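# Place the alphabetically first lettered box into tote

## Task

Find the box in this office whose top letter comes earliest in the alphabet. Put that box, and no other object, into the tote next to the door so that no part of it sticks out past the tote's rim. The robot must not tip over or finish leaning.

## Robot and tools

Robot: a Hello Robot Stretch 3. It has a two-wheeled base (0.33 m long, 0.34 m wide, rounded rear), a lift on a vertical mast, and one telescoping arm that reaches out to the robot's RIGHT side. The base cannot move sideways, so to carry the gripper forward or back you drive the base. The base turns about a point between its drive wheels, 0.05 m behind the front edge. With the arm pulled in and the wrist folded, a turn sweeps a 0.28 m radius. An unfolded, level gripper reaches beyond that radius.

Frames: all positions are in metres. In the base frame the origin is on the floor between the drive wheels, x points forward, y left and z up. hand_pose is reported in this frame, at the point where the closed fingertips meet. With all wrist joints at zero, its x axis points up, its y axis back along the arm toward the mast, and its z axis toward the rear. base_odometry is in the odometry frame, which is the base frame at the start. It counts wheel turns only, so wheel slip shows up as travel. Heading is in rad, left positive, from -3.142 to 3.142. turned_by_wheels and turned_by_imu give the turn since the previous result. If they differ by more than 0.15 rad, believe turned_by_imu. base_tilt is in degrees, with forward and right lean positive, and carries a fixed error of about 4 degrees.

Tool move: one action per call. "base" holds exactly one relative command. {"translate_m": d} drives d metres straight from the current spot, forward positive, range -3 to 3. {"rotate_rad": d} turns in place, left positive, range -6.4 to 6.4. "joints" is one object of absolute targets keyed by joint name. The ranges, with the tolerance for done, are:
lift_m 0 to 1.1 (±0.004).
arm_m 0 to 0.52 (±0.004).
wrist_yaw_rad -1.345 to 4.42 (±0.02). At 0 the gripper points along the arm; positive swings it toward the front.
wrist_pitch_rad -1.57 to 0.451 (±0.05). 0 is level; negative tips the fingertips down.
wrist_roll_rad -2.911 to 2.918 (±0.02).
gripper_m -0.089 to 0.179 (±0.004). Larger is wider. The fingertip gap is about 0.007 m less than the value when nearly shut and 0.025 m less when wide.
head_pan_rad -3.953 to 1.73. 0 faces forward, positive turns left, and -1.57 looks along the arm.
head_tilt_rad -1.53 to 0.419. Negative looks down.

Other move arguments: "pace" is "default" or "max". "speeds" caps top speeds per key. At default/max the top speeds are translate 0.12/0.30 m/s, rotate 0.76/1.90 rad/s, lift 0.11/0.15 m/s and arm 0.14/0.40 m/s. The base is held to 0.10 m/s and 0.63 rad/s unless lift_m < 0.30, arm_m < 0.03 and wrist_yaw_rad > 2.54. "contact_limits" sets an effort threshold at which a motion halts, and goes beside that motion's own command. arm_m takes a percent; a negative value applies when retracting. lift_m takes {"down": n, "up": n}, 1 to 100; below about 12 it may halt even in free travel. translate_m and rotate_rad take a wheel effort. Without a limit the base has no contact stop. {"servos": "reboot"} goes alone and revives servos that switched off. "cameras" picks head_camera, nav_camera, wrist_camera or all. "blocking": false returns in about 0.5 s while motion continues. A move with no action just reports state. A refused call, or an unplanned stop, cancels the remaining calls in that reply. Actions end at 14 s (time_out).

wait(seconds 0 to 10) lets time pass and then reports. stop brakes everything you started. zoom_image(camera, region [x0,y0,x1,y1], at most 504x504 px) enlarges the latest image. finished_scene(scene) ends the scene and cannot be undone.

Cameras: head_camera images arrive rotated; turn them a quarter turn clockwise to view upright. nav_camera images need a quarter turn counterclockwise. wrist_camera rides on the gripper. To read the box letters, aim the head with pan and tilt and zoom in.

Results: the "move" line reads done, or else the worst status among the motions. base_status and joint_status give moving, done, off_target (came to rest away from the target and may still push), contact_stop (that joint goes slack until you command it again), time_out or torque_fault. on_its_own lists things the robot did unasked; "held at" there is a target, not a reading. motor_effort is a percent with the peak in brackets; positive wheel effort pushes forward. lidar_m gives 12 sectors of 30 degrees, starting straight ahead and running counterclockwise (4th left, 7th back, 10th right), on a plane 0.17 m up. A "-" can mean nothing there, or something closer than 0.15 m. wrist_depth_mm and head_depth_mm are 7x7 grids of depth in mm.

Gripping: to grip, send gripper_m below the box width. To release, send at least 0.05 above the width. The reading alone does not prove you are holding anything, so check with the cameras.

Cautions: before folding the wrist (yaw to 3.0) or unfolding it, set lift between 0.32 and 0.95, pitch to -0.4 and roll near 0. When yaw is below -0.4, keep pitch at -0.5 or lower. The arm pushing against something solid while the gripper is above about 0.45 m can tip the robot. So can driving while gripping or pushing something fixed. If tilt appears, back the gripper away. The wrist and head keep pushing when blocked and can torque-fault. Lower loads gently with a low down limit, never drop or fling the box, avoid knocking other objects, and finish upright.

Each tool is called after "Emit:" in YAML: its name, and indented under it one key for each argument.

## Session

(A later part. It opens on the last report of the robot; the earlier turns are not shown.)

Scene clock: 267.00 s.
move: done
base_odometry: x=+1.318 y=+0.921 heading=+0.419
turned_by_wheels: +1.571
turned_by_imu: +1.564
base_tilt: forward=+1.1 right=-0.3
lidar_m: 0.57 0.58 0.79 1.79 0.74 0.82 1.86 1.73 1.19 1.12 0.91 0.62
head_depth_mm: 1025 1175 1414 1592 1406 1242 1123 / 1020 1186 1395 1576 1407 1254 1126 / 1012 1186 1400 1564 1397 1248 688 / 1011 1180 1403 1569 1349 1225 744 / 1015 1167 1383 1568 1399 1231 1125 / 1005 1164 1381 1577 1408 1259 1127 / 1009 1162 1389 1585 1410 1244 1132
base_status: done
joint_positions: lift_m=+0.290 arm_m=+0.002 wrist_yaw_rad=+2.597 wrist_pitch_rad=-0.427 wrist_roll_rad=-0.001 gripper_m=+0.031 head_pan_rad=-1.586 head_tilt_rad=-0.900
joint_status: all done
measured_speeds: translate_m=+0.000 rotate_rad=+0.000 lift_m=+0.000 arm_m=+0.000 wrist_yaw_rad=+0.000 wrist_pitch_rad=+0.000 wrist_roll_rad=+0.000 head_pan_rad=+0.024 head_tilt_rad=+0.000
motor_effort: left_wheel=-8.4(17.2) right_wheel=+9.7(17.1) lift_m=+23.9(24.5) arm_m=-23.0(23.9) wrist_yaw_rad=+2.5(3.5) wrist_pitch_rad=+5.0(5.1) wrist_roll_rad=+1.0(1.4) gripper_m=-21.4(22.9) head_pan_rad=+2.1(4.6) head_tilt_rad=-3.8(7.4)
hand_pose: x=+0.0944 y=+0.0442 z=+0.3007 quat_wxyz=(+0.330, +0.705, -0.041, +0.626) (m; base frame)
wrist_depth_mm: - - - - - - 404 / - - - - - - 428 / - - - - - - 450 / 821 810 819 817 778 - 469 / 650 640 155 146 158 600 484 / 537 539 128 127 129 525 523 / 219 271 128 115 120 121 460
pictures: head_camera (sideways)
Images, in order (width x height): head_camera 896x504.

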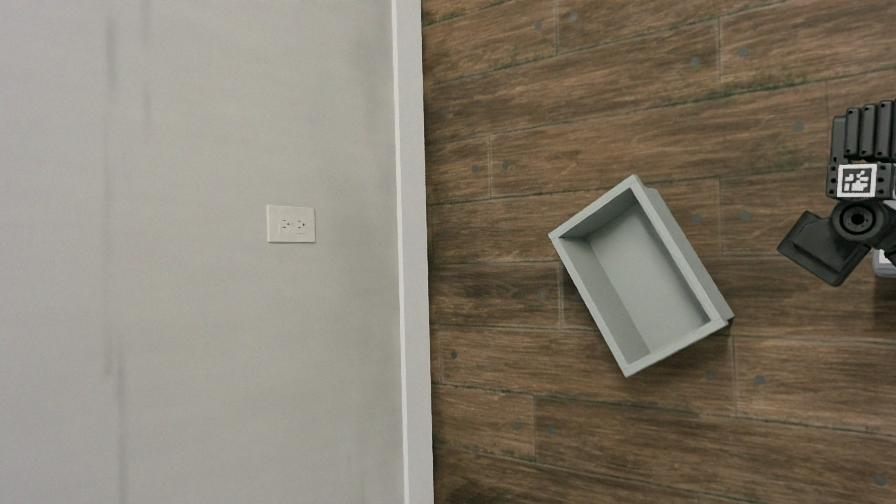

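Emit:
move:
  base: {"translate_m": 0.032}
  joints: {"lift_m": 0.38, "wrist_yaw_rad": 0.5, "arm_m": 0.305}
  pace: "max"
  cameras: []

Emit:
move:
  joints: {"wrist_pitch_rad": -1.0, "lift_m": 0.3}
  pace: "max"
  cameras: ["wrist_camera", "head_camera"]

Scene clock: 278.83 s.
move: done
base_odometry: x=+1.347 y=+0.934 heading=+0.418
turned_by_wheels: +0.000
turned_by_imu: +0.001
base_tilt: forward=+0.9 right=-0.1
lidar_m: 0.54 0.55 0.75 1.70 0.75 0.83 1.87 1.73 1.19 1.11 0.86 0.59
head_depth_mm: 1016 1183 1400 1584 1405 1253 1124 / 1012 1180 1400 1577 1344 691 607 / 1013 1170 1397 1569 821 1229 1126 / 1011 1170 1397 1575 1318 1225 1125 / 1009 1171 1387 1569 1397 1238 1123 / 1006 1172 1393 1577 1410 1250 1127 / 1008 1166 1382 1573 1407 1251 1128
base_status: done
joint_positions: lift_m=+0.380 arm_m=+0.305 wrist_yaw_rad=+0.503 wrist_pitch_rad=-0.425 wrist_roll_rad=-0.001 gripper_m=+0.031 head_pan_rad=-1.570 head_tilt_rad=-0.900
joint_status: all done
measured_speeds: all 0
motor_effort: left_wheel=-2.6(8.6) right_wheel=+6.5(15.9) lift_m=+28.4(32.3) arm_m=+24.5(26.8) wrist_yaw_rad=-1.9(9.2) wrist_pitch_rad=+4.7(4.9) wrist_roll_rad=+1.3(1.3) gripper_m=-22.4(22.7) head_pan_rad=+2.1(3.9) head_tilt_rad=-3.4(5.2)
hand_pose: x=+0.0862 y=-0.6459 z=+0.3911 quat_wxyz=(+0.707, +0.316, -0.632, +0.027) (m; base frame)
wrist_depth_mm: - - - - - - 442 / - - - - - - 465 / - - 826 - - - - / - - - 166 - - - / 526 - 155 146 149 - - / 574 655 128 127 129 613 - / 554 529 124 115 120 528 566
pictures: none
No camera images: "cameras" was empty.

Scene clock: 280.17 s.
move: done
base_odometry: x=+1.347 y=+0.934 heading=+0.418
turned_by_wheels: +0.000
turned_by_imu: +0.000
base_tilt: forward=+1.0 right=-0.3
lidar_m: 0.54 0.55 0.75 1.69 0.74 0.82 1.87 1.73 1.18 1.11 0.85 0.59
head_depth_mm: 1021 1177 1395 1566 1400 1246 1126 / 1013 1179 1388 1568 1401 1207 698 / 1012 1172 1402 1572 878 1233 1104 / 1011 1172 1393 1577 1254 1233 1133 / 1012 1169 1387 1579 1409 1227 1130 / 1011 1166 1397 1568 1402 1255 1129 / 1007 1167 1394 1570 1401 1252 1126
base_status: not commanded
joint_positions: lift_m=+0.300 arm_m=+0.305 wrist_yaw_rad=+0.503 wrist_pitch_rad=-1.010 wrist_roll_rad=-0.001 gripper_m=+0.031 head_pan_rad=-1.570 head_tilt_rad=-0.900
joint_status: all done
measured_speeds: all 0
motor_effort: left_wheel=-2.6(2.9) right_wheel=+5.9(6.8) lift_m=+22.8(24.9) arm_m=+19.3(24.5) wrist_yaw_rad=-1.5(2.2) wrist_pitch_rad=+2.0(5.6) wrist_roll_rad=+1.3(1.3) gripper_m=-22.0(22.8) head_pan_rad=+2.7(3.5) head_tilt_rad=-4.1(5.3)
hand_pose: x=+0.0342 y=-0.5516 z=+0.2089 quat_wxyz=(+0.685, +0.485, -0.513, -0.178) (m; base frame)
wrist_depth_mm: 521 541 539 535 528 535 512 / 492 492 494 489 489 489 487 / 456 452 452 452 454 450 445 / 421 425 295 168 291 417 415 / 396 301 155 144 153 383 388 / 369 251 128 127 129 356 364 / 351 - 128 116 128 121 340
pictures: head_camera (sideways), wrist_camera
Images, in order (width x height): head_camera 896x504, wrist_camera 644x364.

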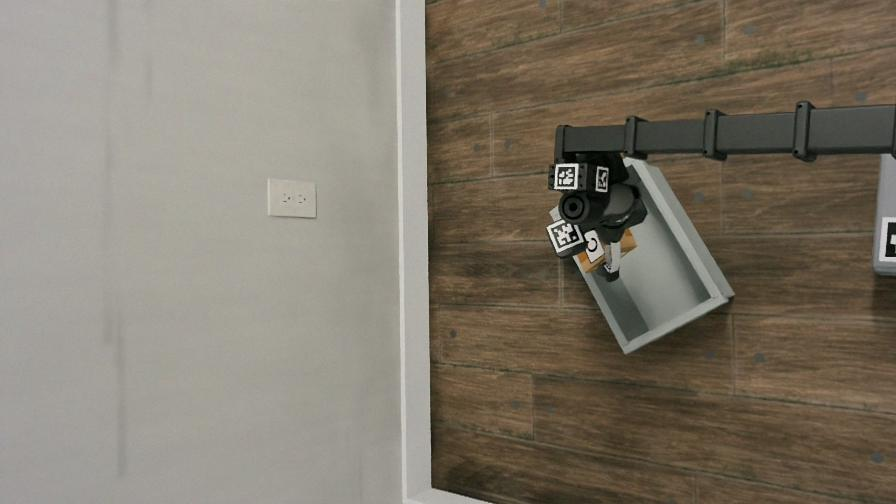

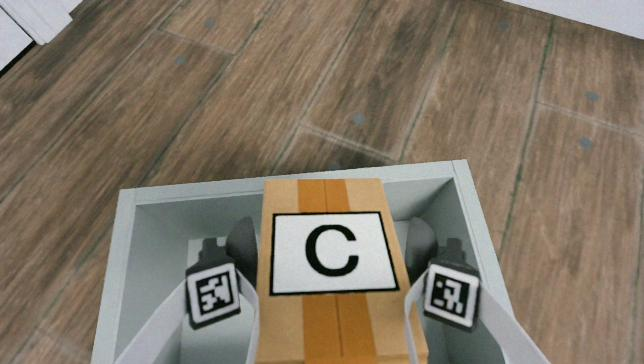

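Emit:
move:
  joints: {"lift_m": 0.13}
  cameras: []

Emit:
move:
  joints: {"lift_m": 0.106}
  contact_limits: {"lift_m": {"down": 14}}
  speeds: {"lift_m": 0.04}
  cameras: ["wrist_camera"]

Emit:
move:
  joints: {"gripper_m": 0.115}
  cameras: []

Emit:
move:
  joints: {"lift_m": 0.33}
  cameras: ["head_camera", "wrist_camera"]

Scene clock: 290.53 s.
move: done
base_odometry: x=+1.347 y=+0.934 heading=+0.418
turned_by_wheels: +0.000
turned_by_imu: +0.001
base_tilt: forward=+0.8 right=+0.0
lidar_m: 0.54 0.55 0.75 1.70 0.74 0.82 1.87 1.74 1.19 1.11 0.86 0.59
head_depth_mm: 1015 1174 1405 1565 1401 1252 1126 / 1008 1172 1389 1568 1409 1252 1109 / 1009 1167 1397 1567 1375 1006 1093 / 1015 1175 1390 1574 1353 1216 1128 / 1007 1175 1384 1579 1404 1227 1123 / 1007 1166 1384 1574 1405 1253 1127 / 1013 1166 1385 1586 1405 1257 1126
base_status: not commanded
joint_positions: lift_m=+0.130 arm_m=+0.305 wrist_yaw_rad=+0.503 wrist_pitch_rad=-1.010 wrist_roll_rad=-0.001 gripper_m=+0.031 head_pan_rad=-1.570 head_tilt_rad=-0.900
joint_status: all done
measured_speeds: all 0
motor_effort: left_wheel=-2.7(2.9) right_wheel=+6.3(6.8) lift_m=+22.6(30.0) arm_m=-0.4(8.2) wrist_yaw_rad=-1.6(2.6) wrist_pitch_rad=+1.6(2.1) wrist_roll_rad=+1.2(1.4) gripper_m=-21.8(23.0) head_pan_rad=+3.1(3.7) head_tilt_rad=-4.1(5.2)
hand_pose: x=+0.0342 y=-0.5515 z=+0.0389 quat_wxyz=(+0.685, +0.485, -0.513, -0.178) (m; base frame)
wrist_depth_mm: 125 126 127 134 135 141 134 / 149 151 152 160 167 168 135 / 178 186 193 202 211 195 132 / 203 223 225 168 224 209 148 / 200 211 160 144 153 206 142 / 193 198 128 126 129 191 138 / 184 182 182 116 117 121 148
pictures: none
No camera images: "cameras" was empty.

Scene clock: 291.57 s.
move: contact_stop
base_odometry: x=+1.347 y=+0.934 heading=+0.418
turned_by_wheels: +0.000
turned_by_imu: +0.000
base_tilt: forward=+0.9 right=-0.1
lidar_m: 0.54 0.55 0.75 1.70 0.74 0.82 1.87 1.73 1.19 1.11 0.86 0.59
head_depth_mm: 1016 1174 1400 1583 1407 1249 1123 / 1017 1170 1392 1582 1394 1253 1122 / 1008 1169 1405 1585 1383 1023 1096 / 1011 1166 1401 1569 1361 1211 1125 / 1006 1162 1385 1580 1406 1232 1125 / 1014 1169 1390 1584 1414 1254 1125 / 1007 1167 1381 1583 1404 1254 1129
base_status: not commanded
joint_positions: lift_m=+0.108 arm_m=+0.305 wrist_yaw_rad=+0.498 wrist_pitch_rad=-0.960 wrist_roll_rad=+0.001 gripper_m=+0.031 head_pan_rad=-1.570 head_tilt_rad=-0.900
joint_status: lift_m contact_stop (moved -0.022 of -0.024)
measured_speeds: translate_m=+0.000 rotate_rad=+0.000 lift_m=+0.002 arm_m=+0.000 wrist_yaw_rad=+0.000 wrist_pitch_rad=+0.000 wrist_roll_rad=+0.000 head_pan_rad=+0.000 head_tilt_rad=+0.000
on_its_own: lift_m is slack since a contact_stop
motor_effort: left_wheel=-2.9(3.0) right_wheel=+6.7(7.7) lift_m=+22.9(23.1) arm_m=-4.4(4.4) wrist_yaw_rad=+2.2(3.2) wrist_pitch_rad=-8.0(9.2) wrist_roll_rad=+0.4(1.3) gripper_m=-14.8(22.5) head_pan_rad=+2.2(3.6) head_tilt_rad=-3.3(4.5)
contact_limits: lift_m down 14 (down: maximum 72; up: maximum 65)
hand_pose: x=+0.0392 y=-0.5619 z=+0.0230 quat_wxyz=(+0.688, +0.471, -0.528, -0.162) (m; base frame)
wrist_depth_mm: 115 116 118 125 123 131 126 / 135 135 140 143 151 158 133 / 159 165 169 175 185 185 135 / 191 207 207 155 208 201 150 / 194 197 194 143 150 192 139 / 182 184 128 133 131 179 141 / 169 173 168 124 128 165 145
pictures: wrist_camera
Images, in order (width x height): wrist_camera 644x364.

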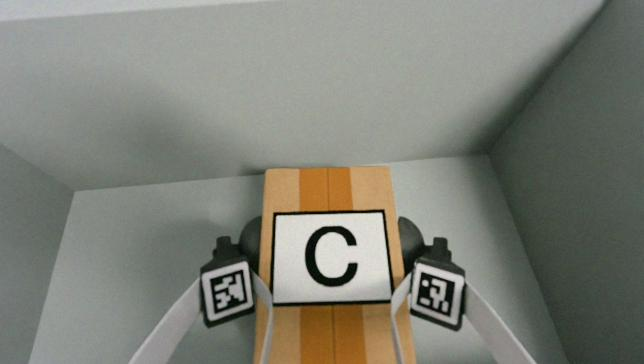

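not run: a stop that you did not command came earlier in this reply.

not run: a stop that you did not command came earlier in this reply.

Emit:
move:
  joints: {"gripper_m": 0.115}
  cameras: []

Emit:
move:
  joints: {"lift_m": 0.33}
  cameras: ["wrist_camera"]

Emit:
finished_scene:
  scene: 2

Scene clock: 295.17 s.
move: done
base_odometry: x=+1.347 y=+0.934 heading=+0.418
turned_by_wheels: +0.000
turned_by_imu: +0.001
base_tilt: forward=+1.0 right=-0.1
lidar_m: 0.54 0.55 0.75 1.70 0.74 0.82 1.87 1.73 1.19 1.11 0.86 0.59
head_depth_mm: 1014 1175 1400 1572 1409 1246 1124 / 1017 1182 1397 1562 1402 1253 1126 / 1011 1172 1399 1572 1377 1021 1098 / 1010 1169 1394 1576 1348 1213 1131 / 1014 1173 1381 1560 1410 1235 1127 / 1015 1166 1393 1579 1401 1259 1134 / 1009 1173 1383 1566 1407 1250 1128
base_status: not commanded
joint_positions: lift_m=+0.108 arm_m=+0.305 wrist_yaw_rad=+0.498 wrist_pitch_rad=-1.005 wrist_roll_rad=+0.001 gripper_m=+0.115 head_pan_rad=-1.570 head_tilt_rad=-0.900
joint_status: all done
measured_speeds: all 0
on_its_own: lift_m is slack since a contact_stop
motor_effort: left_wheel=-3.1(3.2) right_wheel=+6.2(6.7) lift_m=+25.6(25.9) arm_m=-17.8(17.9) wrist_yaw_rad=+2.2(2.8) wrist_pitch_rad=+0.9(7.7) wrist_roll_rad=+0.6(0.6) gripper_m=+0.2(91.5) head_pan_rad=+2.3(3.8) head_tilt_rad=-3.7(4.5)
contact_limits: lift_m down 14 (down: maximum 72; up: maximum 65)
hand_pose: x=+0.0343 y=-0.5529 z=+0.0177 quat_wxyz=(+0.684, +0.483, -0.517, -0.178) (m; base frame)
wrist_depth_mm: 119 123 125 133 135 140 132 / 142 149 150 159 162 168 134 / 175 182 187 188 208 196 135 / 197 203 203 146 196 195 147 / 185 190 186 136 148 184 141 / 177 126 132 128 131 125 138 / 169 122 162 122 161 161 140
pictures: none
No camera images: "cameras" was empty.

Scene clock: 298.00 s.
move: done
base_odometry: x=+1.347 y=+0.934 heading=+0.418
turned_by_wheels: +0.000
turned_by_imu: +0.000
base_tilt: forward=+0.8 right=+0.0
lidar_m: 0.54 0.55 0.75 1.70 0.74 0.82 1.87 1.73 1.19 1.11 0.86 0.59
head_depth_mm: 1016 1179 1394 1584 1402 1251 1129 / 1012 1174 1403 1578 1375 1192 655 / 1011 1171 1394 1572 860 1225 1111 / 1011 1169 1388 1566 1280 1233 1127 / 1004 1175 1386 1572 1405 1236 1126 / 1009 1168 1385 1568 1406 1251 1123 / 1001 1172 1382 1585 1414 1253 1123
base_status: not commanded
joint_positions: lift_m=+0.330 arm_m=+0.305 wrist_yaw_rad=+0.498 wrist_pitch_rad=-1.006 wrist_roll_rad=+0.001 gripper_m=+0.115 head_pan_rad=-1.570 head_tilt_rad=-0.900
joint_status: all done
measured_speeds: all 0
motor_effort: left_wheel=-2.9(3.3) right_wheel=+6.3(7.0) lift_m=+29.2(32.8) arm_m=-22.6(23.7) wrist_yaw_rad=+1.8(3.1) wrist_pitch_rad=+0.9(1.2) wrist_roll_rad=+0.2(0.6) gripper_m=+0.1(1.1) head_pan_rad=+2.9(4.2) head_tilt_rad=-2.8(4.4)
hand_pose: x=+0.0342 y=-0.5526 z=+0.2393 quat_wxyz=(+0.684, +0.483, -0.516, -0.178) (m; base frame)
wrist_depth_mm: 530 585 586 581 579 565 512 / 531 535 536 533 531 526 527 / 492 490 489 489 488 490 485 / 460 461 455 455 335 454 451 / 426 415 339 368 408 420 419 / 401 126 385 354 393 125 395 / 379 119 371 364 371 261 368
pictures: wrist_camera
Images, in order (width x height): wrist_camera 644x364.

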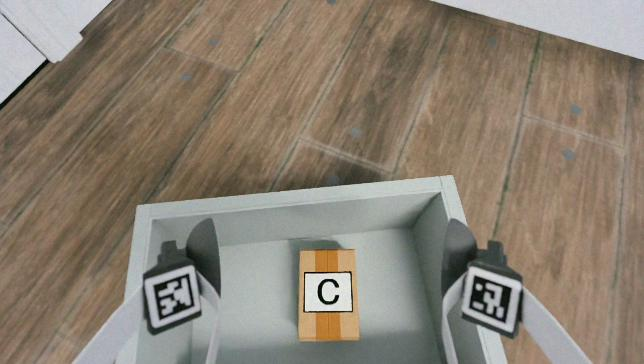

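The scene is finished: the task was done.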